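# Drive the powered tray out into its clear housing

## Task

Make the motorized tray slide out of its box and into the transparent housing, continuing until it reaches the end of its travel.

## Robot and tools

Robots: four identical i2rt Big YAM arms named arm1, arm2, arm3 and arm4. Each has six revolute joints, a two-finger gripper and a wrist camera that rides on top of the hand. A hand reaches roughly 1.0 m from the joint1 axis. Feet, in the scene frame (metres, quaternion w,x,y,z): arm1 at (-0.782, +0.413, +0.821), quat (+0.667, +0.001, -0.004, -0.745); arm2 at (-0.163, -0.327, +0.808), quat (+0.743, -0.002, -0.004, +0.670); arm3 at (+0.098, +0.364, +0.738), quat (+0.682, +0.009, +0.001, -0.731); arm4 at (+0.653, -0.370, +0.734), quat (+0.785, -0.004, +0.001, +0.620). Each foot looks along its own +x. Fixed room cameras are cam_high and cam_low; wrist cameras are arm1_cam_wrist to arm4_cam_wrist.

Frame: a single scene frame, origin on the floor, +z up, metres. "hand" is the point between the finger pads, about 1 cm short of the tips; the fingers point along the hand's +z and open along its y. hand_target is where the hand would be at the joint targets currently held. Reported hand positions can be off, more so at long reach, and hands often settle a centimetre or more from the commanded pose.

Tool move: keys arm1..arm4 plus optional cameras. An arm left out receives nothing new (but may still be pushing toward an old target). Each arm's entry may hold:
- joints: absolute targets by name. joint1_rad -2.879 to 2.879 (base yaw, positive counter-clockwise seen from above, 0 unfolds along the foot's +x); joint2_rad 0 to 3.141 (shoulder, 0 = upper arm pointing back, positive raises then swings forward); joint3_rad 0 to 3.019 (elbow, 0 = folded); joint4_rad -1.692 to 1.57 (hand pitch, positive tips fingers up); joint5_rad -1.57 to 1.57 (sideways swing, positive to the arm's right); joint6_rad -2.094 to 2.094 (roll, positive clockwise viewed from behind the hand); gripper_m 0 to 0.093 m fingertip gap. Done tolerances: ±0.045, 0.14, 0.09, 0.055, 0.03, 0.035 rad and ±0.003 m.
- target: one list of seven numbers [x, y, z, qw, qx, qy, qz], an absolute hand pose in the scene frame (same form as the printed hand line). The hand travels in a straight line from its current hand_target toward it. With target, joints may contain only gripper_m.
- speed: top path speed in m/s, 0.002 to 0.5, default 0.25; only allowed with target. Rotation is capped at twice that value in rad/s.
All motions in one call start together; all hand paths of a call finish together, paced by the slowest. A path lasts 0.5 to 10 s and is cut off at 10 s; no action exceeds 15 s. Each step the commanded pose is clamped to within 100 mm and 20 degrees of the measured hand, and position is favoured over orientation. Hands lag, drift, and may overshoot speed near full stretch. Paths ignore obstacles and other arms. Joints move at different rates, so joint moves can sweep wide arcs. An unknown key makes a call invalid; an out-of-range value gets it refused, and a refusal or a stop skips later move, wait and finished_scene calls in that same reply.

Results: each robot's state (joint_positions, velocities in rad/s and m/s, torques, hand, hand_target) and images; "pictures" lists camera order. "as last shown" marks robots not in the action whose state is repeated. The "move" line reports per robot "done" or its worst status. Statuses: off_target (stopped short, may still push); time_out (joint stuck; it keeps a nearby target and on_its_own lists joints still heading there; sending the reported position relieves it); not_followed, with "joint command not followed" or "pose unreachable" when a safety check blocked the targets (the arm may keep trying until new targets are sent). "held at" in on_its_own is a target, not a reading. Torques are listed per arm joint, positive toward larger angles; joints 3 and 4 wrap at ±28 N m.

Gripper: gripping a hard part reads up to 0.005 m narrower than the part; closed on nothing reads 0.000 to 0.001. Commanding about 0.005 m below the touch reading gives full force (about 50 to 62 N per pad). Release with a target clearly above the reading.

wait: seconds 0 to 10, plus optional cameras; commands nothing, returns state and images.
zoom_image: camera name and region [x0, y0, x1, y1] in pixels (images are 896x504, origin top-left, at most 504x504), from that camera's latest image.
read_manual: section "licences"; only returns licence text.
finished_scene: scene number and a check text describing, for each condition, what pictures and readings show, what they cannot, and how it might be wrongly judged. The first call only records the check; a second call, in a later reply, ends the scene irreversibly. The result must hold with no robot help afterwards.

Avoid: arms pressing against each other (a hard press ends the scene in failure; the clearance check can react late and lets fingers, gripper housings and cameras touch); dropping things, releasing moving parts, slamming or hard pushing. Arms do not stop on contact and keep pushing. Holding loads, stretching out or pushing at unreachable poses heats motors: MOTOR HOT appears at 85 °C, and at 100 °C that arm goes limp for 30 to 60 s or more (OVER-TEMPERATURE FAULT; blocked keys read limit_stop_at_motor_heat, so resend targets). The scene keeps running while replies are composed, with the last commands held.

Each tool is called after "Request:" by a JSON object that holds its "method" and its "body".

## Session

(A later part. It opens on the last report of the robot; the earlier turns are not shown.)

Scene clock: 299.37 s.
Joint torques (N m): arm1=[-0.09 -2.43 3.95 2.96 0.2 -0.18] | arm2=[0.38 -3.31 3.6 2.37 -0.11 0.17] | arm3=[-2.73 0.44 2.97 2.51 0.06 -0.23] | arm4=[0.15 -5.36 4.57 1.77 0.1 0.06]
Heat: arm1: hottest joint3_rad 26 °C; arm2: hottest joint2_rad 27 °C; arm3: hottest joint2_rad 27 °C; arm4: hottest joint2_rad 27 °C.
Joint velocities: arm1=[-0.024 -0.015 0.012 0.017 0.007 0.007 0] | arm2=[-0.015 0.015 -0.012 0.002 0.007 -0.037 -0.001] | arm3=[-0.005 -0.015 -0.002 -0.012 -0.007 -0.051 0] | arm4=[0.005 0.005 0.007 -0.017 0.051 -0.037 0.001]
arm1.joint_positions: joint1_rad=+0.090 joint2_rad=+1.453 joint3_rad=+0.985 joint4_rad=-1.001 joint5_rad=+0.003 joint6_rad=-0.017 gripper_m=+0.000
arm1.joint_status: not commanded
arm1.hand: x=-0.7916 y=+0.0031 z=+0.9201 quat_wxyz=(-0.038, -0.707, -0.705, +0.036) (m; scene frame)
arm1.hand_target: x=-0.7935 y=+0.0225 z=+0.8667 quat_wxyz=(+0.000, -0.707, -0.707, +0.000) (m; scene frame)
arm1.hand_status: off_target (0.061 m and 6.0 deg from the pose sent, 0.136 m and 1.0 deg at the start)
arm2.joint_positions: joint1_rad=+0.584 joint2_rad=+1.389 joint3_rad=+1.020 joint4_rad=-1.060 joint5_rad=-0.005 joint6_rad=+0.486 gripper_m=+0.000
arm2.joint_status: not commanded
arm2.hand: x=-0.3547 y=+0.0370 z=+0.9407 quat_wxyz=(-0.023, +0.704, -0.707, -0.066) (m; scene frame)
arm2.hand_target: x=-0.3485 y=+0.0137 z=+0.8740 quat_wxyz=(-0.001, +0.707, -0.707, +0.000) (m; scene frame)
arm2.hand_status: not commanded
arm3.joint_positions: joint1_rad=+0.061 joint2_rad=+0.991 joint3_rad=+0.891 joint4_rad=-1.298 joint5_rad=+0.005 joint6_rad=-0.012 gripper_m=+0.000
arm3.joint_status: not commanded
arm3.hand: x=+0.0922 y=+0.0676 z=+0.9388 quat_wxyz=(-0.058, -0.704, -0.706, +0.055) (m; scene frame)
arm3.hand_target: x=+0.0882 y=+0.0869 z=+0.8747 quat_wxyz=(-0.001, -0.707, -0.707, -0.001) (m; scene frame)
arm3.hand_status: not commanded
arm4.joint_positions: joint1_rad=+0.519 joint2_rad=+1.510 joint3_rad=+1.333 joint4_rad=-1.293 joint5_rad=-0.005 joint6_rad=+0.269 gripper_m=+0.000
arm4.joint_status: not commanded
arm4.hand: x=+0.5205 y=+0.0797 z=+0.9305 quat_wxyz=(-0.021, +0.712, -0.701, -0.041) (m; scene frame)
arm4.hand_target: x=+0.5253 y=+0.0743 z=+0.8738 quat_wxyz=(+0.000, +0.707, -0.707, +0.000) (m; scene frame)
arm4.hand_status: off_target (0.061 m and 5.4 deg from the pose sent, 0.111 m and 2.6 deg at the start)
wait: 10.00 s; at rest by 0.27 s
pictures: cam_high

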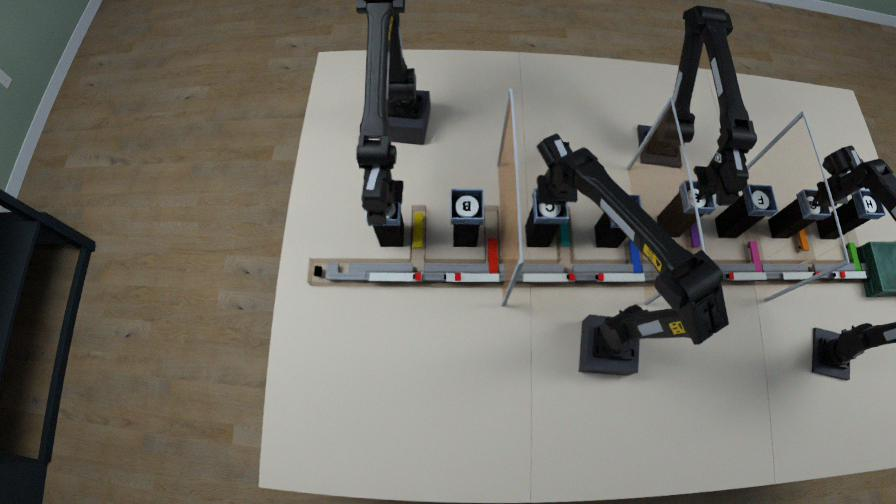

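Request:
{"method": "wait", "body": {"seconds": 10, "cameras": []}}

Request:
{"method": "wait", "body": {"seconds": 10, "cameras": []}}

Request:
{"method": "move", "body": {"arm1": {"target": [-0.794, 0.014, 1.0, 0, 0.7071, 0.7071, 0], "speed": 0.4}, "arm4": {"target": [0.524, 0.085, 1.0, 0, 0.7071, -0.7071, 0], "speed": 0.4}, "cameras": []}}

Request:
{"method": "move", "body": {"arm1": {"target": [-0.574, 0.014, 1.0, 0, 0.7071, 0.7071, 0], "speed": 0.4}, "arm4": {"target": [0.745, 0.085, 1.0, 0, 0.7071, -0.7071, 0], "speed": 0.4}, "cameras": []}}

Request:
{"method": "move", "body": {"arm1": {"target": [-0.574, 0.016, 0.865, 0, 0.7071, 0.7071, 0], "speed": 0.3}, "arm4": {"target": [0.745, 0.084, 0.885, 0, 0.7071, -0.7071, 0], "speed": 0.3}, "cameras": ["cam_high"]}}

Request:
{"method": "zoom_image", "body": {"camera": "cam_high", "region": [400, 190, 530, 290]}}

Request:
{"method": "zoom_image", "body": {"camera": "cam_high", "region": [736, 190, 866, 290]}}

Scene clock: 309.97 s.
Joint torques (N m): arm1=[0.03 -2.55 3.93 2.96 0.2 -0.17] | arm2=[0.26 -3.37 3.82 2.17 -0.12 0.18] | arm3=[-2.73 0.44 2.96 2.45 0.07 -0.22] | arm4=[0.15 -5.42 4.56 1.76 0.1 0.06]
Heat: arm1: hottest joint3_rad 26 °C; arm2: hottest joint2_rad 27 °C; arm3: hottest joint2_rad 27 °C; arm4: hottest joint2_rad 27 °C.
Joint velocities: arm1=[-0.005 0.005 -0.002 0.012 0.022 -0.066 0.001] | arm2=[0.005 0.005 0.007 -0.002 -0.022 0.022 -0.001] | arm3=[-0.005 -0.005 -0.002 -0.012 -0.022 -0.007 0.001] | arm4=[0.005 -0.015 -0.002 -0.002 0.066 0.007 -0.001]
arm1.joint_positions: joint1_rad=+0.090 joint2_rad=+1.453 joint3_rad=+0.985 joint4_rad=-1.001 joint5_rad=+0.003 joint6_rad=-0.017 gripper_m=+0.000
arm1.joint_status: not commanded
arm1.hand: x=-0.7916 y=+0.0031 z=+0.9201 quat_wxyz=(-0.038, -0.707, -0.705, +0.036) (m; scene frame)
arm1.hand_target: x=-0.7935 y=+0.0225 z=+0.8667 quat_wxyz=(+0.000, -0.707, -0.707, +0.000) (m; scene frame)
arm1.hand_status: off_target (0.061 m and 6.0 deg from the pose sent, 0.136 m and 1.0 deg at the start)
arm2.joint_positions: joint1_rad=+0.584 joint2_rad=+1.389 joint3_rad=+1.020 joint4_rad=-1.060 joint5_rad=-0.005 joint6_rad=+0.486 gripper_m=+0.000
arm2.joint_status: not commanded
arm2.hand: x=-0.3547 y=+0.0370 z=+0.9407 quat_wxyz=(-0.023, +0.704, -0.707, -0.066) (m; scene frame)
arm2.hand_target: x=-0.3485 y=+0.0137 z=+0.8740 quat_wxyz=(-0.001, +0.707, -0.707, +0.000) (m; scene frame)
arm2.hand_status: not commanded
arm3.joint_positions: joint1_rad=+0.061 joint2_rad=+0.991 joint3_rad=+0.891 joint4_rad=-1.298 joint5_rad=+0.005 joint6_rad=-0.012 gripper_m=+0.000
arm3.joint_status: not commanded
arm3.hand: x=+0.0922 y=+0.0676 z=+0.9388 quat_wxyz=(-0.058, -0.704, -0.706, +0.055) (m; scene frame)
arm3.hand_target: x=+0.0882 y=+0.0869 z=+0.8747 quat_wxyz=(-0.001, -0.707, -0.707, -0.001) (m; scene frame)
arm3.hand_status: not commanded
arm4.joint_positions: joint1_rad=+0.519 joint2_rad=+1.510 joint3_rad=+1.333 joint4_rad=-1.293 joint5_rad=-0.005 joint6_rad=+0.269 gripper_m=+0.000
arm4.joint_status: not commanded
arm4.hand: x=+0.5205 y=+0.0797 z=+0.9305 quat_wxyz=(-0.021, +0.712, -0.701, -0.041) (m; scene frame)
arm4.hand_target: x=+0.5253 y=+0.0743 z=+0.8738 quat_wxyz=(+0.000, +0.707, -0.707, +0.000) (m; scene frame)
arm4.hand_status: off_target (0.061 m and 5.4 deg from the pose sent, 0.111 m and 2.6 deg at the start)
wait: 10.00 s; at rest from the start
pictures: none
No camera images: "cameras" was empty.

Scene clock: 319.97 s.
Joint torques (N m): arm1=[-0.09 -2.49 3.93 2.97 0.2 -0.17] | arm2=[0.32 -3.19 3.71 2.35 -0.1 0.18] | arm3=[-2.73 0.38 3.02 2.48 0.06 -0.23] | arm4=[0.15 -5.36 4.57 1.77 0.1 0.06]
Heat: arm1: hottest joint3_rad 26 °C; arm2: hottest joint2_rad 27 °C; arm3: hottest joint2_rad 27 °C; arm4: hottest joint2_rad 27 °C.
Joint velocities: arm1=[0.005 -0.005 -0.002 -0.007 -0.022 -0.051 0] | arm2=[-0.015 -0.024 0.002 -0.007 0.037 0.007 0.001] | arm3=[-0.005 -0.015 -0.002 -0.007 -0.037 0.066 0.001] | arm4=[-0.005 -0.005 0.002 0.012 0.007 0.022 0]
arm1.joint_positions: joint1_rad=+0.090 joint2_rad=+1.453 joint3_rad=+0.985 joint4_rad=-1.001 joint5_rad=+0.003 joint6_rad=-0.017 gripper_m=+0.000
arm1.joint_status: not commanded
arm1.hand: x=-0.7916 y=+0.0031 z=+0.9201 quat_wxyz=(-0.038, -0.707, -0.705, +0.036) (m; scene frame)
arm1.hand_target: x=-0.7935 y=+0.0225 z=+0.8667 quat_wxyz=(+0.000, -0.707, -0.707, +0.000) (m; scene frame)
arm1.hand_status: off_target (0.061 m and 6.0 deg from the pose sent, 0.136 m and 1.0 deg at the start)
arm2.joint_positions: joint1_rad=+0.584 joint2_rad=+1.389 joint3_rad=+1.020 joint4_rad=-1.060 joint5_rad=-0.005 joint6_rad=+0.486 gripper_m=+0.000
arm2.joint_status: not commanded
arm2.hand: x=-0.3547 y=+0.0370 z=+0.9407 quat_wxyz=(-0.023, +0.704, -0.707, -0.066) (m; scene frame)
arm2.hand_target: x=-0.3485 y=+0.0137 z=+0.8740 quat_wxyz=(-0.001, +0.707, -0.707, +0.000) (m; scene frame)
arm2.hand_status: not commanded
arm3.joint_positions: joint1_rad=+0.061 joint2_rad=+0.991 joint3_rad=+0.891 joint4_rad=-1.298 joint5_rad=+0.005 joint6_rad=-0.012 gripper_m=+0.000
arm3.joint_status: not commanded
arm3.hand: x=+0.0922 y=+0.0676 z=+0.9388 quat_wxyz=(-0.058, -0.704, -0.706, +0.055) (m; scene frame)
arm3.hand_target: x=+0.0882 y=+0.0869 z=+0.8747 quat_wxyz=(-0.001, -0.707, -0.707, -0.001) (m; scene frame)
arm3.hand_status: not commanded
arm4.joint_positions: joint1_rad=+0.519 joint2_rad=+1.510 joint3_rad=+1.333 joint4_rad=-1.293 joint5_rad=-0.005 joint6_rad=+0.269 gripper_m=+0.000
arm4.joint_status: not commanded
arm4.hand: x=+0.5205 y=+0.0797 z=+0.9305 quat_wxyz=(-0.021, +0.712, -0.701, -0.041) (m; scene frame)
arm4.hand_target: x=+0.5253 y=+0.0743 z=+0.8738 quat_wxyz=(+0.000, +0.707, -0.707, +0.000) (m; scene frame)
arm4.hand_status: off_target (0.061 m and 5.4 deg from the pose sent, 0.111 m and 2.6 deg at the start)
wait: 10.00 s; at rest by 0.27 s
pictures: none
No camera images: "cameras" was empty.

Scene clock: 321.40 s.
Joint torques (N m): arm1=[0.26 -9.23 11.45 0.44 0.18 -0.13] | arm2=[0.26 -3.55 3.78 2.29 -0.11 0.18] | arm3=[-2.84 0.44 2.96 2.48 0.07 -0.22] | arm4=[-0.03 -11.63 16.05 -0.49 0.04 0.01]
Heat: arm1: hottest joint3_rad 27 °C; arm2: hottest joint2_rad 27 °C; arm3: hottest joint2_rad 27 °C; arm4: hottest joint2_rad 27 °C.
move: arm1 off_target; arm4 off_target
Joint velocities: arm1=[-0.005 -0.015 0.002 -0.007 -0.066 -0.037 0] | arm2=[-0.005 0.005 -0.012 -0.002 0.022 -0.037 0] | arm3=[-0.005 -0.024 0.007 0.007 -0.037 -0.007 -0.001] | arm4=[-0.005 -0.005 -0.017 0.012 -0.022 -0.081 0.001]
arm1.joint_positions: joint1_rad=+0.090 joint2_rad=+1.418 joint3_rad=+1.123 joint4_rad=-1.325 joint5_rad=+0.003 joint6_rad=-0.017 gripper_m=+0.000
arm1.joint_status: not commanded
arm1.hand: x=-0.7915 y=+0.0289 z=+0.9813 quat_wxyz=(+0.014, -0.708, -0.706, -0.018) (m; scene frame)
arm1.hand_target: x=-0.7938 y=+0.0136 z=+1.0002 quat_wxyz=(+0.000, -0.708, -0.706, +0.000) (m; scene frame)
arm1.hand_status: off_target (0.024 m and 2.6 deg from the pose sent, 0.081 m and 6.0 deg at the start)
arm2, arm3: as last shown
arm4.joint_positions: joint1_rad=+0.517 joint2_rad=+1.545 joint3_rad=+1.506 joint4_rad=-1.567 joint5_rad=-0.003 joint6_rad=+0.269 gripper_m=+0.000
arm4.joint_status: not commanded
arm4.hand: x=+0.5254 y=+0.0666 z=+0.9797 quat_wxyz=(+0.012, +0.712, -0.702, +0.019) (m; scene frame)
arm4.hand_target: x=+0.5245 y=+0.0840 z=+0.9997 quat_wxyz=(-0.001, +0.707, -0.707, -0.001) (m; scene frame)
arm4.hand_status: off_target (0.027 m and 2.7 deg from the pose sent, 0.070 m and 5.4 deg at the start)
pictures: none
No camera images: "cameras" was empty.

Scene clock: 323.10 s.
Joint torques (N m): arm1=[0.15 -9.76 11.93 0.42 0.27 0.01] | arm2=[0.32 -3.49 3.62 2.26 -0.1 0.2] | arm3=[-2.73 0.44 2.96 2.5 0.06 -0.23] | arm4=[0.79 -12.69 14.42 -0.43 -0.17 -0.19]
Heat: arm1: hottest joint3_rad 27 °C; arm2: hottest joint2_rad 27 °C; arm3: hottest joint2_rad 27 °C; arm4: hottest joint2_rad 27 °C.
move: arm1 off_target; arm4 off_target
Joint velocities: arm1=[-0.005 -0.015 -0.002 0.002 0.022 -0.007 0] | arm2=[0.015 0.005 0.002 0.007 -0.051 -0.022 0] | arm3=[0.005 0.005 -0.007 0.002 0.037 -0.007 0] | arm4=[-0.005 -0.005 0.012 0.002 -0.007 -0.066 -0.001]
arm1.joint_positions: joint1_rad=+0.593 joint2_rad=+1.538 joint3_rad=+1.263 joint4_rad=-1.345 joint5_rad=+0.010 joint6_rad=+0.470 gripper_m=+0.000
arm1.joint_status: not commanded
arm1.hand: x=-0.5839 y=+0.0294 z=+0.9855 quat_wxyz=(+0.022, -0.702, -0.712, -0.004) (m; scene frame)
arm1.hand_target: x=-0.5774 y=+0.0127 z=+0.9995 quat_wxyz=(+0.006, -0.707, -0.707, +0.003) (m; scene frame)
arm1.hand_status: off_target (0.023 m and 2.6 deg from the pose sent, 0.219 m and 2.6 deg at the start)
arm2, arm3: as last shown
arm4.joint_positions: joint1_rad=+0.025 joint2_rad=+1.543 joint3_rad=+1.506 joint4_rad=-1.570 joint5_rad=+0.004 joint6_rad=-0.191 gripper_m=+0.000
arm4.joint_status: not commanded
arm4.hand: x=+0.7470 y=+0.0734 z=+0.9816 quat_wxyz=(+0.016, +0.701, -0.713, +0.016) (m; scene frame)
arm4.hand_target: x=+0.7469 y=+0.0845 z=+1.0000 quat_wxyz=(+0.000, +0.707, -0.707, +0.004) (m; scene frame)
arm4.hand_status: off_target (0.022 m and 2.8 deg from the pose sent, 0.221 m and 2.7 deg at the start)
pictures: none
No camera images: "cameras" was empty.

Scene clock: 324.40 s.
Joint torques (N m): arm1=[0.56 -4.19 4.1 2.77 -0.05 0] | arm2=[0.91 -3.43 3.62 2.39 -0.12 0.18] | arm3=[-2.67 0.44 2.99 2.45 0.06 -0.23] | arm4=[0.91 -4.72 4.21 1.7 -0.22 -0.16]
Heat: arm1: hottest joint3_rad 27 °C; arm2: hottest joint2_rad 27 °C; arm3: hottest joint2_rad 27 °C; arm4: hottest joint2_rad 27 °C.
move: arm1 off_target; arm4 off_target
Joint velocities: arm1=[-0.005 -0.015 -0.002 -0.017 -0.037 -0.007 -0.001] | arm2=[-0.005 -0.005 0.007 0.002 -0.022 -0.007 0.001] | arm3=[-0.015 0.015 -0.007 -0.012 -0.007 -0.007 0.001] | arm4=[-0.015 -0.005 0.007 0.007 -0.051 -0.066 -0.001]
arm1.joint_positions: joint1_rad=+0.593 joint2_rad=+1.561 joint3_rad=+1.133 joint4_rad=-1.038 joint5_rad=+0.010 joint6_rad=+0.475 gripper_m=+0.000
arm1.joint_status: not commanded
arm1.hand: x=-0.5712 y=+0.0057 z=+0.9306 quat_wxyz=(-0.052, -0.703, -0.709, +0.019) (m; scene frame)
arm1.hand_target: x=-0.5781 y=+0.0231 z=+0.8713 quat_wxyz=(+0.000, -0.707, -0.707, +0.001) (m; scene frame)
arm1.hand_status: off_target (0.066 m and 6.4 deg from the pose sent, 0.122 m and 2.6 deg at the start)
arm2, arm3: as last shown
arm4.joint_positions: joint1_rad=+0.025 joint2_rad=+1.482 joint3_rad=+1.351 joint4_rad=-1.327 joint5_rad=-0.001 joint6_rad=-0.192 gripper_m=+0.000
arm4.joint_status: not commanded
arm4.hand: x=+0.7485 y=+0.0836 z=+0.9496 quat_wxyz=(-0.045, +0.700, -0.712, -0.027) (m; scene frame)
arm4.hand_target: x=+0.7439 y=+0.0778 z=+0.8892 quat_wxyz=(+0.000, +0.707, -0.707, +0.000) (m; scene frame)
arm4.hand_status: off_target (0.065 m and 6.1 deg from the pose sent, 0.097 m and 2.8 deg at the start)
pictures: cam_high

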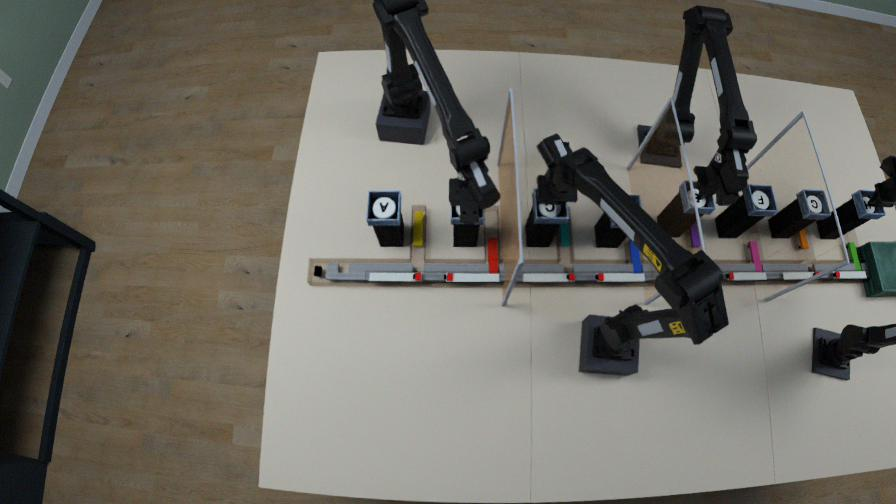

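Scaled by 3.877 from the camera's 896x504 image, which has a finer 1280x720 frame.

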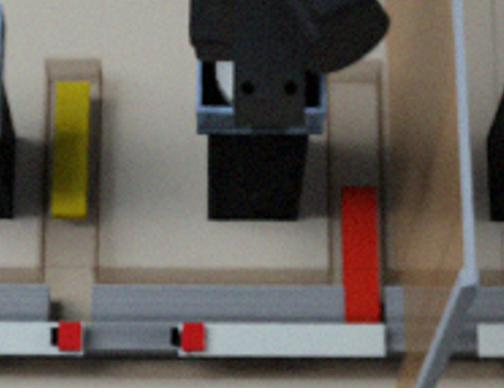

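Scaled by 3.877 from the camera's 896x504 image, which has a finer 1280x720 frame.

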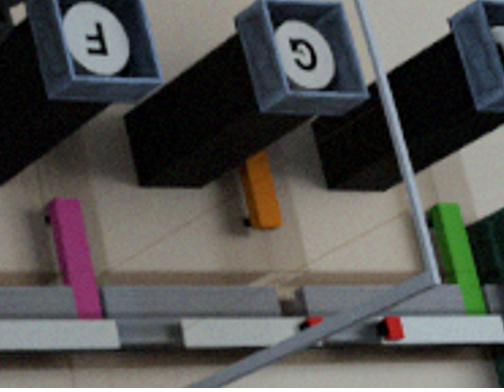

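Request:
{"method": "wait", "body": {"seconds": 9, "cameras": ["cam_high"]}}

Request:
{"method": "zoom_image", "body": {"camera": "cam_high", "region": [400, 190, 530, 290]}}

Request:
{"method": "zoom_image", "body": {"camera": "cam_high", "region": [736, 190, 866, 290]}}

Scene clock: 333.53 s.
Joint torques (N m): arm1=[0.62 -4.07 4.14 2.84 -0.05 0] | arm2=[0.32 -3.25 3.64 2.35 -0.11 0.19] | arm3=[-2.67 0.38 2.99 2.47 0.07 -0.23] | arm4=[0.97 -4.66 4.22 1.65 -0.22 -0.16]
Heat: arm1: hottest joint3_rad 27 °C; arm2: hottest joint2_rad 27 °C; arm3: hottest joint2_rad 27 °C; arm4: hottest joint2_rad 27 °C.
Joint velocities: arm1=[-0.005 -0.005 0.002 0.012 -0.051 0.037 0] | arm2=[0.005 -0.015 -0.022 0.017 0.007 -0.095 0.001] | arm3=[-0.005 -0.005 0.012 -0.012 -0.007 -0.022 0] | arm4=[0.015 -0.005 0.002 0.007 0.007 -0.007 0]
arm1.joint_positions: joint1_rad=+0.593 joint2_rad=+1.561 joint3_rad=+1.133 joint4_rad=-1.038 joint5_rad=+0.010 joint6_rad=+0.475 gripper_m=+0.000
arm1.joint_status: not commanded
arm1.hand: x=-0.5712 y=+0.0057 z=+0.9306 quat_wxyz=(-0.052, -0.703, -0.709, +0.019) (m; scene frame)
arm1.hand_target: x=-0.5781 y=+0.0231 z=+0.8713 quat_wxyz=(+0.000, -0.707, -0.707, +0.001) (m; scene frame)
arm1.hand_status: off_target (0.066 m and 6.4 deg from the pose sent, 0.122 m and 2.6 deg at the start)
arm2.joint_positions: joint1_rad=+0.584 joint2_rad=+1.389 joint3_rad=+1.020 joint4_rad=-1.060 joint5_rad=-0.005 joint6_rad=+0.486 gripper_m=+0.000
arm2.joint_status: not commanded
arm2.hand: x=-0.3547 y=+0.0370 z=+0.9407 quat_wxyz=(-0.023, +0.704, -0.707, -0.066) (m; scene frame)
arm2.hand_target: x=-0.3485 y=+0.0137 z=+0.8740 quat_wxyz=(-0.001, +0.707, -0.707, +0.000) (m; scene frame)
arm2.hand_status: not commanded
arm3.joint_positions: joint1_rad=+0.061 joint2_rad=+0.991 joint3_rad=+0.891 joint4_rad=-1.298 joint5_rad=+0.005 joint6_rad=-0.012 gripper_m=+0.000
arm3.joint_status: not commanded
arm3.hand: x=+0.0922 y=+0.0676 z=+0.9388 quat_wxyz=(-0.058, -0.704, -0.706, +0.055) (m; scene frame)
arm3.hand_target: x=+0.0882 y=+0.0869 z=+0.8747 quat_wxyz=(-0.001, -0.707, -0.707, -0.001) (m; scene frame)
arm3.hand_status: not commanded
arm4.joint_positions: joint1_rad=+0.025 joint2_rad=+1.482 joint3_rad=+1.351 joint4_rad=-1.327 joint5_rad=-0.001 joint6_rad=-0.192 gripper_m=+0.000
arm4.joint_status: not commanded
arm4.hand: x=+0.7484 y=+0.0836 z=+0.9496 quat_wxyz=(-0.045, +0.700, -0.712, -0.027) (m; scene frame)
arm4.hand_target: x=+0.7439 y=+0.0778 z=+0.8892 quat_wxyz=(+0.000, +0.707, -0.707, +0.000) (m; scene frame)
arm4.hand_status: off_target (0.065 m and 6.1 deg from the pose sent, 0.097 m and 2.8 deg at the start)
wait: 9.00 s; at rest by 0.13 s
pictures: cam_high

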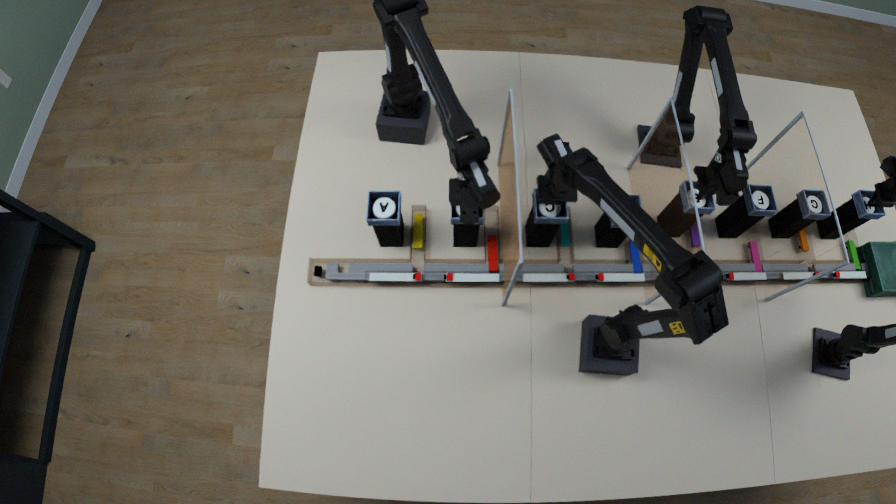

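Scaled by 3.877 from the camera's 896x504 image, which has a finer 1280x720 frame.

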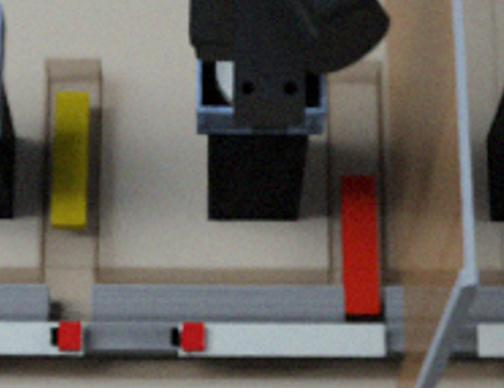

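Scaled by 3.877 from the camera's 896x504 image, which has a finer 1280x720 frame.

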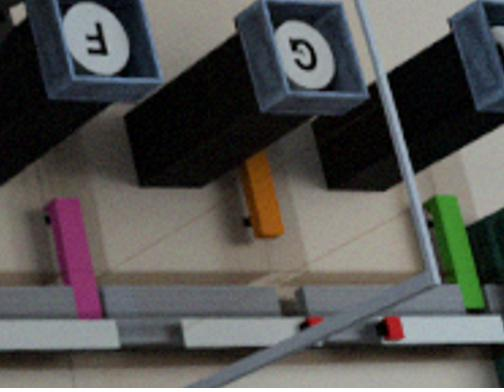

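Request:
{"method": "wait", "body": {"seconds": 6, "cameras": ["cam_high"]}}

Request:
{"method": "zoom_image", "body": {"camera": "cam_high", "region": [400, 190, 530, 290]}}

Request:
{"method": "zoom_image", "body": {"camera": "cam_high", "region": [736, 190, 866, 290]}}

Scene clock: 339.73 s.
Joint torques (N m): arm1=[0.62 -4.13 4.12 2.86 -0.04 0.02] | arm2=[0.62 -3.72 3.58 2.28 -0.11 0.2] | arm3=[-2.67 0.32 2.97 2.5 0.05 -0.23] | arm4=[0.91 -4.66 4.21 1.65 -0.22 -0.15]
Heat: arm1: hottest joint3_rad 27 °C; arm2: hottest joint2_rad 27 °C; arm3: hottest joint2_rad 27 °C; arm4: hottest joint2_rad 27 °C.
Joint velocities: arm1=[-0.015 0.005 -0.007 0.002 -0.007 0.051 0] | arm2=[0.005 -0.005 -0.002 0.002 -0.037 -0.051 0.001] | arm3=[-0.005 -0.015 -0.002 -0.012 0.051 -0.007 0.001] | arm4=[0.005 0.005 -0.002 -0.007 -0.066 -0.007 -0.001]
arm1.joint_positions: joint1_rad=+0.593 joint2_rad=+1.561 joint3_rad=+1.133 joint4_rad=-1.038 joint5_rad=+0.010 joint6_rad=+0.475 gripper_m=+0.000
arm1.joint_status: not commanded
arm1.hand: x=-0.5712 y=+0.0057 z=+0.9306 quat_wxyz=(-0.052, -0.703, -0.709, +0.019) (m; scene frame)
arm1.hand_target: x=-0.5781 y=+0.0231 z=+0.8713 quat_wxyz=(+0.000, -0.707, -0.707, +0.001) (m; scene frame)
arm1.hand_status: off_target (0.066 m and 6.4 deg from the pose sent, 0.122 m and 2.6 deg at the start)
arm2.joint_positions: joint1_rad=+0.584 joint2_rad=+1.389 joint3_rad=+1.020 joint4_rad=-1.060 joint5_rad=-0.005 joint6_rad=+0.486 gripper_m=+0.000
arm2.joint_status: not commanded
arm2.hand: x=-0.3547 y=+0.0370 z=+0.9407 quat_wxyz=(-0.023, +0.704, -0.707, -0.066) (m; scene frame)
arm2.hand_target: x=-0.3485 y=+0.0137 z=+0.8740 quat_wxyz=(-0.001, +0.707, -0.707, +0.000) (m; scene frame)
arm2.hand_status: not commanded
arm3.joint_positions: joint1_rad=+0.061 joint2_rad=+0.991 joint3_rad=+0.891 joint4_rad=-1.298 joint5_rad=+0.005 joint6_rad=-0.012 gripper_m=+0.000
arm3.joint_status: not commanded
arm3.hand: x=+0.0922 y=+0.0676 z=+0.9388 quat_wxyz=(-0.058, -0.704, -0.706, +0.055) (m; scene frame)
arm3.hand_target: x=+0.0882 y=+0.0869 z=+0.8747 quat_wxyz=(-0.001, -0.707, -0.707, -0.001) (m; scene frame)
arm3.hand_status: not commanded
arm4.joint_positions: joint1_rad=+0.025 joint2_rad=+1.482 joint3_rad=+1.351 joint4_rad=-1.327 joint5_rad=-0.001 joint6_rad=-0.192 gripper_m=+0.000
arm4.joint_status: not commanded
arm4.hand: x=+0.7484 y=+0.0836 z=+0.9496 quat_wxyz=(-0.045, +0.700, -0.712, -0.027) (m; scene frame)
arm4.hand_target: x=+0.7439 y=+0.0778 z=+0.8892 quat_wxyz=(+0.000, +0.707, -0.707, +0.000) (m; scene frame)
arm4.hand_status: off_target (0.065 m and 6.1 deg from the pose sent, 0.097 m and 2.8 deg at the start)
wait: 6.00 s; at rest by 0.07 s
pictures: cam_high

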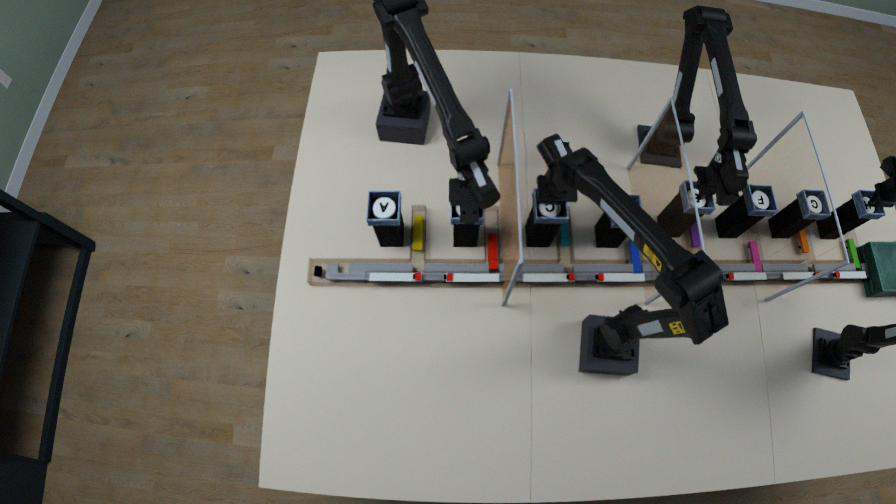

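Scaled by 3.877 from the camera's 896x504 image, which has a finer 1280x720 frame.

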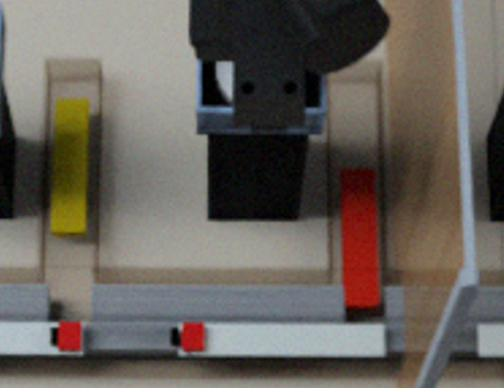

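Scaled by 3.877 from the camera's 896x504 image, which has a finer 1280x720 frame.

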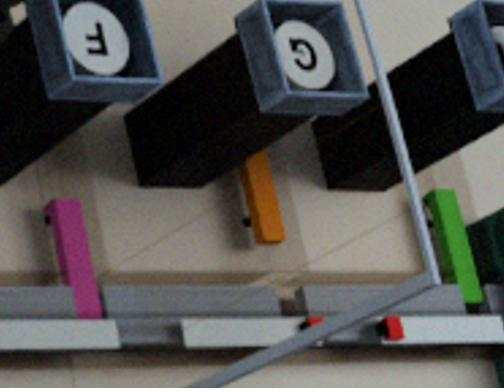

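Request:
{"method": "move", "body": {"arm2": {"target": [-0.354, 0.025, 1.0, 0, 0.7071, -0.7071, 0], "speed": 0.4}, "arm3": {"target": [0.087, 0.072, 1.0, 0, 0.7071, 0.7071, 0], "speed": 0.4}, "cameras": []}}

Request:
{"method": "move", "body": {"arm2": {"target": [-0.131, 0.025, 1.0, 0, 0.7071, -0.7071, 0], "speed": 0.4}, "arm3": {"target": [0.303, 0.072, 1.0, 0, 0.7071, 0.7071, 0], "speed": 0.4}, "cameras": []}}

Request:
{"method": "move", "body": {"arm2": {"target": [-0.129, 0.024, 0.855, 0, 0.7071, -0.7071, 0], "speed": 0.3}, "arm3": {"target": [0.303, 0.072, 0.86, 0, 0.7071, 0.7071, 0], "speed": 0.3}, "cameras": ["cam_high", "cam_low"]}}

Request:
{"method": "wait", "body": {"seconds": 5, "cameras": ["cam_high", "cam_low"]}}

Request:
{"method": "zoom_image", "body": {"camera": "cam_high", "region": [400, 190, 530, 290]}}

Request:
{"method": "zoom_image", "body": {"camera": "cam_high", "region": [530, 190, 660, 290]}}

Request:
{"method": "zoom_image", "body": {"camera": "cam_high", "region": [736, 190, 866, 290]}}

Request:
{"method": "zoom_image", "body": {"camera": "cam_low", "region": [240, 220, 400, 310]}}

Scene clock: 341.37 s.
Joint torques (N m): arm1=[0.62 -4.07 4.15 2.85 -0.04 0] | arm2=[-0.32 -11.05 13.39 -0.32 -0.19 0.14] | arm3=[-2.49 -6.89 15.39 -0.01 0.04 -0.2] | arm4=[0.97 -4.72 4.21 1.65 -0.22 -0.15]
Heat: arm1: hottest joint3_rad 27 °C; arm2: hottest joint2_rad 27 °C; arm3: hottest joint2_rad 27 °C; arm4: hottest joint2_rad 27 °C.
move: arm2 off_target; arm3 off_target
Joint velocities: arm1=[0.005 -0.005 -0.012 0.002 -0.066 -0.007 0.001] | arm2=[-0.015 -0.005 0.012 -0.027 0.007 -0.007 0] | arm3=[-0.015 -0.015 0.002 0.007 -0.022 -0.081 0] | arm4=[-0.005 0.005 0.002 -0.012 0.037 0.037 -0.001]
arm1.joint_positions: joint1_rad=+0.593 joint2_rad=+1.561 joint3_rad=+1.133 joint4_rad=-1.038 joint5_rad=+0.010 joint6_rad=+0.475 gripper_m=+0.000
arm1.joint_status: not commanded
arm1.hand: x=-0.5712 y=+0.0057 z=+0.9306 quat_wxyz=(-0.052, -0.703, -0.709, +0.019) (m; scene frame)
arm1.hand_target: x=-0.5781 y=+0.0231 z=+0.8713 quat_wxyz=(+0.000, -0.707, -0.707, +0.001) (m; scene frame)
arm1.hand_status: not commanded
arm2.joint_positions: joint1_rad=+0.584 joint2_rad=+1.385 joint3_rad=+1.162 joint4_rad=-1.357 joint5_rad=-0.006 joint6_rad=+0.486 gripper_m=+0.000
arm2.joint_status: not commanded
arm2.hand: x=-0.3450 y=+0.0170 z=+0.9915 quat_wxyz=(+0.000, +0.705, -0.709, +0.006) (m; scene frame)
arm2.hand_target: x=-0.3542 y=+0.0250 z=+1.0002 quat_wxyz=(+0.000, +0.707, -0.707, +0.000) (m; scene frame)
arm2.hand_status: off_target (0.015 m and 0.7 deg from the pose sent, 0.060 m and 8.0 deg at the start)
arm3.joint_positions: joint1_rad=+0.061 joint2_rad=+1.060 joint3_rad=+1.076 joint4_rad=-1.587 joint5_rad=+0.008 joint6_rad=-0.012 gripper_m=+0.000
arm3.joint_status: not commanded
arm3.hand: x=+0.0911 y=+0.0825 z=+0.9889 quat_wxyz=(+0.004, -0.706, -0.709, -0.006) (m; scene frame)
arm3.hand_target: x=+0.0870 y=+0.0716 z=+1.0004 quat_wxyz=(+0.000, -0.707, -0.707, +0.000) (m; scene frame)
arm3.hand_status: off_target (0.016 m and 0.8 deg from the pose sent, 0.062 m and 9.2 deg at the start)
arm4.joint_positions: joint1_rad=+0.025 joint2_rad=+1.482 joint3_rad=+1.351 joint4_rad=-1.327 joint5_rad=-0.001 joint6_rad=-0.192 gripper_m=+0.000
arm4.joint_status: not commanded
arm4.hand: x=+0.7484 y=+0.0836 z=+0.9496 quat_wxyz=(-0.045, +0.700, -0.712, -0.027) (m; scene frame)
arm4.hand_target: x=+0.7439 y=+0.0778 z=+0.8892 quat_wxyz=(+0.000, +0.707, -0.707, +0.000) (m; scene frame)
arm4.hand_status: not commanded
pictures: none
No camera images: "cameras" was empty.

Scene clock: 343.13 s.
Joint torques (N m): arm1=[0.73 -4.13 4.15 2.84 -0.05 0] | arm2=[-1.79 -10.58 11.03 -0.36 -0.2 0] | arm3=[-0.21 -9.76 15.58 0.34 0.12 -0.02] | arm4=[0.91 -4.72 4.21 1.66 -0.22 -0.16]
Heat: arm1: hottest joint3_rad 27 °C; arm2: hottest joint2_rad 27 °C; arm3: hottest joint2_rad 27 °C; arm4: hottest joint2_rad 27 °C.
move: arm2 done; arm3 off_target
Joint velocities: arm1=[0.005 0.005 -0.002 -0.012 -0.022 -0.037 -0.001] | arm2=[-0.005 -0.015 -0.012 0.007 0.022 0.037 -0.001] | arm3=[-0.005 -0.005 -0.002 -0.017 0.066 -0.007 0] | arm4=[-0.015 -0.024 0.002 -0.012 0.066 0.037 0]
arm1, arm4: as last shown
arm2.joint_positions: joint1_rad=+0.014 joint2_rad=+1.275 joint3_rad=+1.071 joint4_rad=-1.368 joint5_rad=-0.012 joint6_rad=-0.092 gripper_m=+0.000
arm2.joint_status: not commanded
arm2.hand: x=-0.1353 y=+0.0213 z=+0.9980 quat_wxyz=(+0.000, +0.708, -0.706, -0.002) (m; scene frame)
arm2.hand_target: x=-0.1313 y=+0.0220 z=+1.0002 quat_wxyz=(+0.004, +0.707, -0.707, -0.001) (m; scene frame)
arm2.hand_status: done (0.006 m and 0.3 deg from the pose sent, 0.214 m and 0.7 deg at the start)
arm3.joint_positions: joint1_rad=+0.691 joint2_rad=+1.243 joint3_rad=+1.208 joint4_rad=-1.560 joint5_rad=+0.029 joint6_rad=+0.622 gripper_m=+0.000
arm3.joint_status: not commanded
arm3.hand: x=+0.2888 y=+0.0809 z=+0.9885 quat_wxyz=(+0.015, -0.707, -0.707, +0.004) (m; scene frame)
arm3.hand_target: x=+0.3002 y=+0.0711 z=+0.9994 quat_wxyz=(+0.003, -0.707, -0.707, +0.007) (m; scene frame)
arm3.hand_status: off_target (0.020 m and 1.8 deg from the pose sent, 0.212 m and 0.8 deg at the start)
pictures: none
No camera images: "cameras" was empty.

Scene clock: 344.50 s.
Joint torques (N m): arm1=[0.62 -4.07 4.11 2.78 -0.03 0.01] | arm2=[-1.2 -2.08 3.96 2.39 0.02 0.02] | arm3=[-0.85 -2.26 4.01 2.25 -0.16 -0.09] | arm4=[0.91 -4.66 4.21 1.65 -0.22 -0.15]
Heat: arm1: hottest joint3_rad 27 °C; arm2: hottest joint2_rad 27 °C; arm3: hottest joint2_rad 27 °C; arm4: hottest joint2_rad 27 °C.
move: arm2 off_target; arm3 off_target
Joint velocities: arm1=[0.005 -0.015 0.002 0.017 -0.066 -0.037 -0.001] | arm2=[-0.015 -0.015 -0.002 -0.002 -0.007 -0.007 0] | arm3=[-0.024 -0.005 0.002 -0.017 0.022 -0.037 0.001] | arm4=[0.005 -0.005 0.002 -0.002 -0.051 -0.007 0]
arm1, arm4: as last shown
arm2.joint_positions: joint1_rad=+0.014 joint2_rad=+1.315 joint3_rad=+0.883 joint4_rad=-1.023 joint5_rad=-0.012 joint6_rad=-0.092 gripper_m=+0.000
arm2.joint_status: not commanded
arm2.hand: x=-0.1331 y=+0.0379 z=+0.9185 quat_wxyz=(-0.044, +0.707, -0.704, -0.039) (m; scene frame)
arm2.hand_target: x=-0.1305 y=+0.0153 z=+0.8629 quat_wxyz=(+0.001, +0.707, -0.707, +0.000) (m; scene frame)
arm2.hand_status: off_target (0.065 m and 6.8 deg from the pose sent, 0.143 m and 0.3 deg at the start)
arm3.joint_positions: joint1_rad=+0.691 joint2_rad=+1.193 joint3_rad=+1.022 joint4_rad=-1.237 joint5_rad=+0.021 joint6_rad=+0.622 gripper_m=+0.000
arm3.joint_status: not commanded
arm3.hand: x=+0.3030 y=+0.0647 z=+0.9367 quat_wxyz=(-0.078, -0.706, -0.704, +0.015) (m; scene frame)
arm3.hand_target: x=+0.2954 y=+0.0816 z=+0.8687 quat_wxyz=(+0.000, -0.707, -0.707, +0.000) (m; scene frame)
arm3.hand_status: off_target (0.077 m and 9.1 deg from the pose sent, 0.130 m and 1.8 deg at the start)
pictures: cam_high, cam_low

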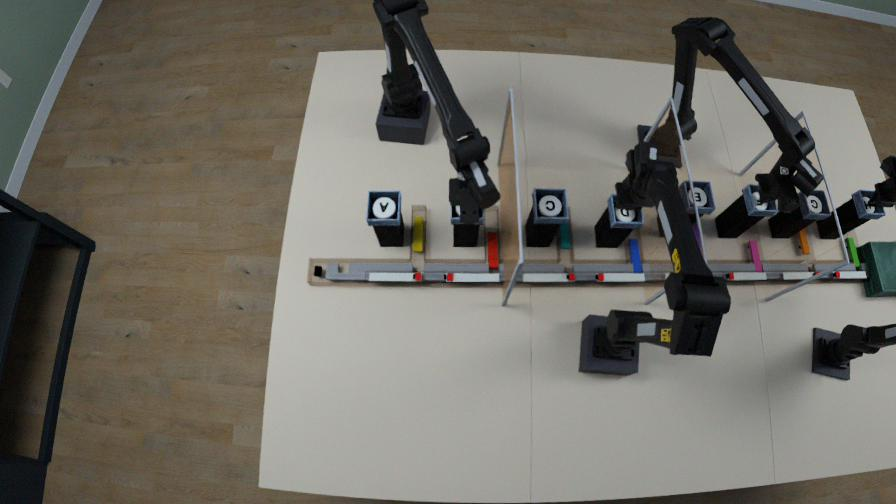

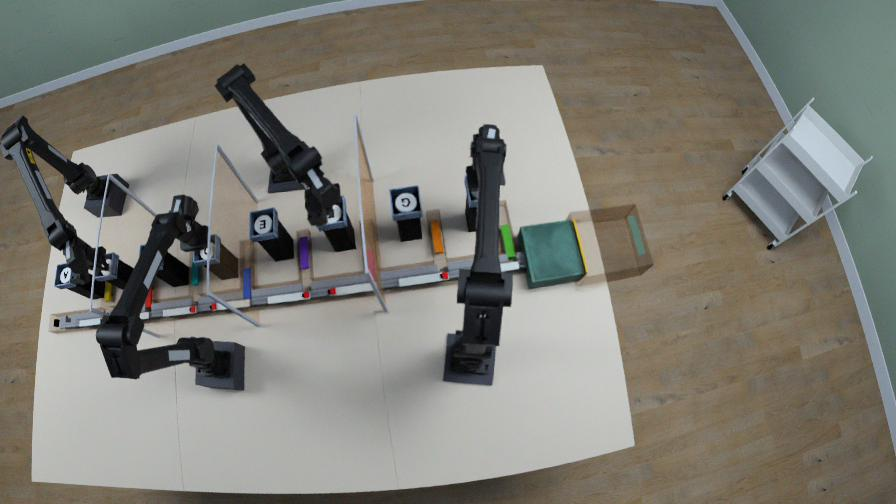

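Scene clock: 349.50 s.
Joint torques (N m): arm1=[0.67 -4.07 4.1 2.8 -0.04 0.01] | arm2=[-1.2 -2.49 3.9 2.54 0.02 -0.01] | arm3=[-0.85 -2.08 4 2.29 -0.16 -0.09] | arm4=[0.97 -4.66 4.22 1.66 -0.22 -0.15]
Heat: arm1: hottest joint3_rad 27 °C; arm2: hottest joint2_rad 27 °C; arm3: hottest joint2_rad 27 °C; arm4: hottest joint2_rad 27 °C.
Joint velocities: arm1=[-0.005 -0.005 -0.002 0.007 0.007 -0.007 0] | arm2=[-0.015 -0.015 -0.022 -0.022 0.007 0.037 -0.001] | arm3=[0.005 0.015 0.002 -0.002 -0.066 -0.037 0.001] | arm4=[-0.024 0.005 0.002 0.002 -0.022 -0.051 0]
arm1.joint_positions: joint1_rad=+0.593 joint2_rad=+1.561 joint3_rad=+1.133 joint4_rad=-1.038 joint5_rad=+0.010 joint6_rad=+0.475 gripper_m=+0.000
arm1.joint_status: not commanded
arm1.hand: x=-0.5713 y=+0.0058 z=+0.9305 quat_wxyz=(-0.052, -0.703, -0.709, +0.019) (m; scene frame)
arm1.hand_target: x=-0.5782 y=+0.0233 z=+0.8712 quat_wxyz=(+0.000, -0.707, -0.707, +0.000) (m; scene frame)
arm1.hand_status: not commanded
arm2.joint_positions: joint1_rad=+0.014 joint2_rad=+1.315 joint3_rad=+0.883 joint4_rad=-1.023 joint5_rad=-0.012 joint6_rad=-0.092 gripper_m=+0.000
arm2.joint_status: not commanded
arm2.hand: x=-0.1331 y=+0.0379 z=+0.9185 quat_wxyz=(-0.044, +0.707, -0.704, -0.039) (m; scene frame)
arm2.hand_target: x=-0.1305 y=+0.0153 z=+0.8629 quat_wxyz=(+0.001, +0.707, -0.707, +0.000) (m; scene frame)
arm2.hand_status: off_target (0.065 m and 6.8 deg from the pose sent, 0.143 m and 0.3 deg at the start)
arm3.joint_positions: joint1_rad=+0.691 joint2_rad=+1.193 joint3_rad=+1.022 joint4_rad=-1.237 joint5_rad=+0.021 joint6_rad=+0.622 gripper_m=+0.000
arm3.joint_status: not commanded
arm3.hand: x=+0.3030 y=+0.0647 z=+0.9367 quat_wxyz=(-0.078, -0.706, -0.704, +0.015) (m; scene frame)
arm3.hand_target: x=+0.2954 y=+0.0816 z=+0.8687 quat_wxyz=(+0.000, -0.707, -0.707, +0.000) (m; scene frame)
arm3.hand_status: off_target (0.077 m and 9.1 deg from the pose sent, 0.130 m and 1.8 deg at the start)
arm4.joint_positions: joint1_rad=+0.025 joint2_rad=+1.482 joint3_rad=+1.351 joint4_rad=-1.327 joint5_rad=-0.001 joint6_rad=-0.192 gripper_m=+0.000
arm4.joint_status: not commanded
arm4.hand: x=+0.7484 y=+0.0836 z=+0.9496 quat_wxyz=(-0.045, +0.700, -0.712, -0.027) (m; scene frame)
arm4.hand_target: x=+0.7439 y=+0.0778 z=+0.8892 quat_wxyz=(+0.000, +0.707, -0.707, +0.000) (m; scene frame)
arm4.hand_status: not commanded
wait: 5.00 s; at rest by 0.27 s
pictures: cam_high, cam_low

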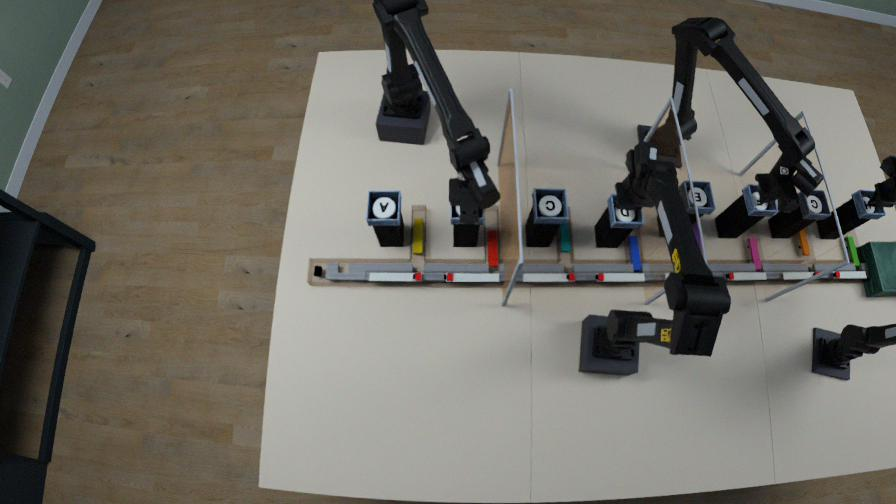

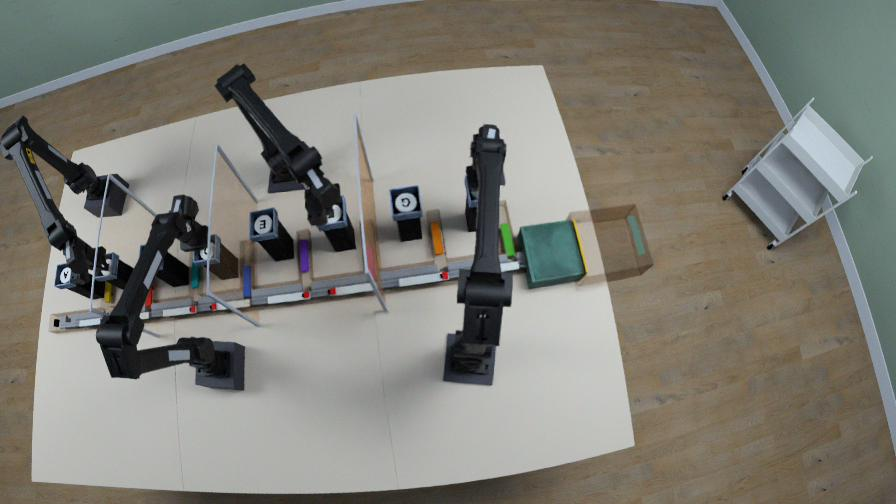

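Scaled by 3.877 from the camera's 896x504 image, which has a finer 1280x720 frame.

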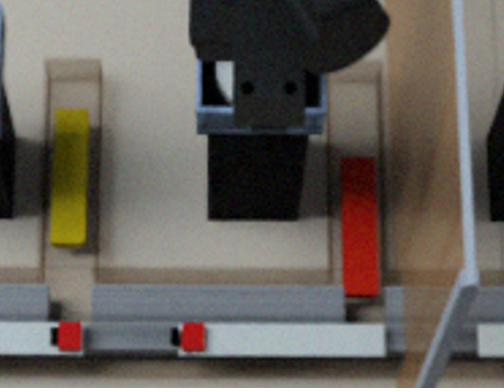

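Scaled by 3.877 from the camera's 896x504 image, which has a finer 1280x720 frame.

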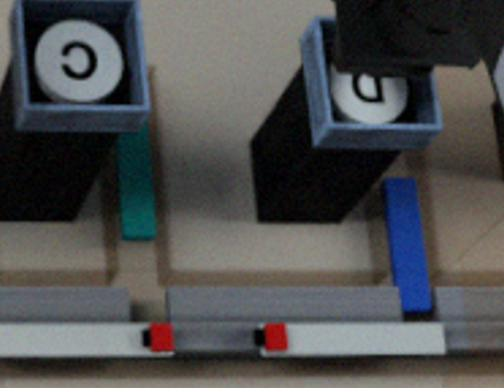

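Scaled by 3.877 from the camera's 896x504 image, which has a finer 1280x720 frame.

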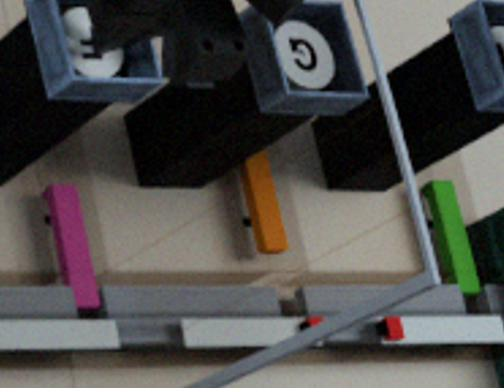

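Scaled by 3.150 from the camera's 896x504 image, which has a finer 1280x720 frame.

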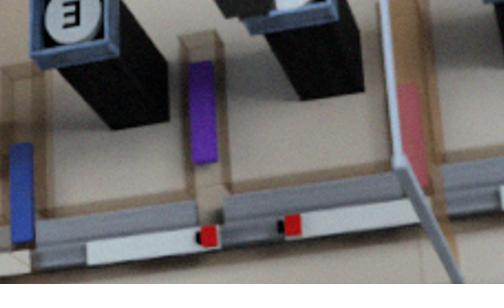

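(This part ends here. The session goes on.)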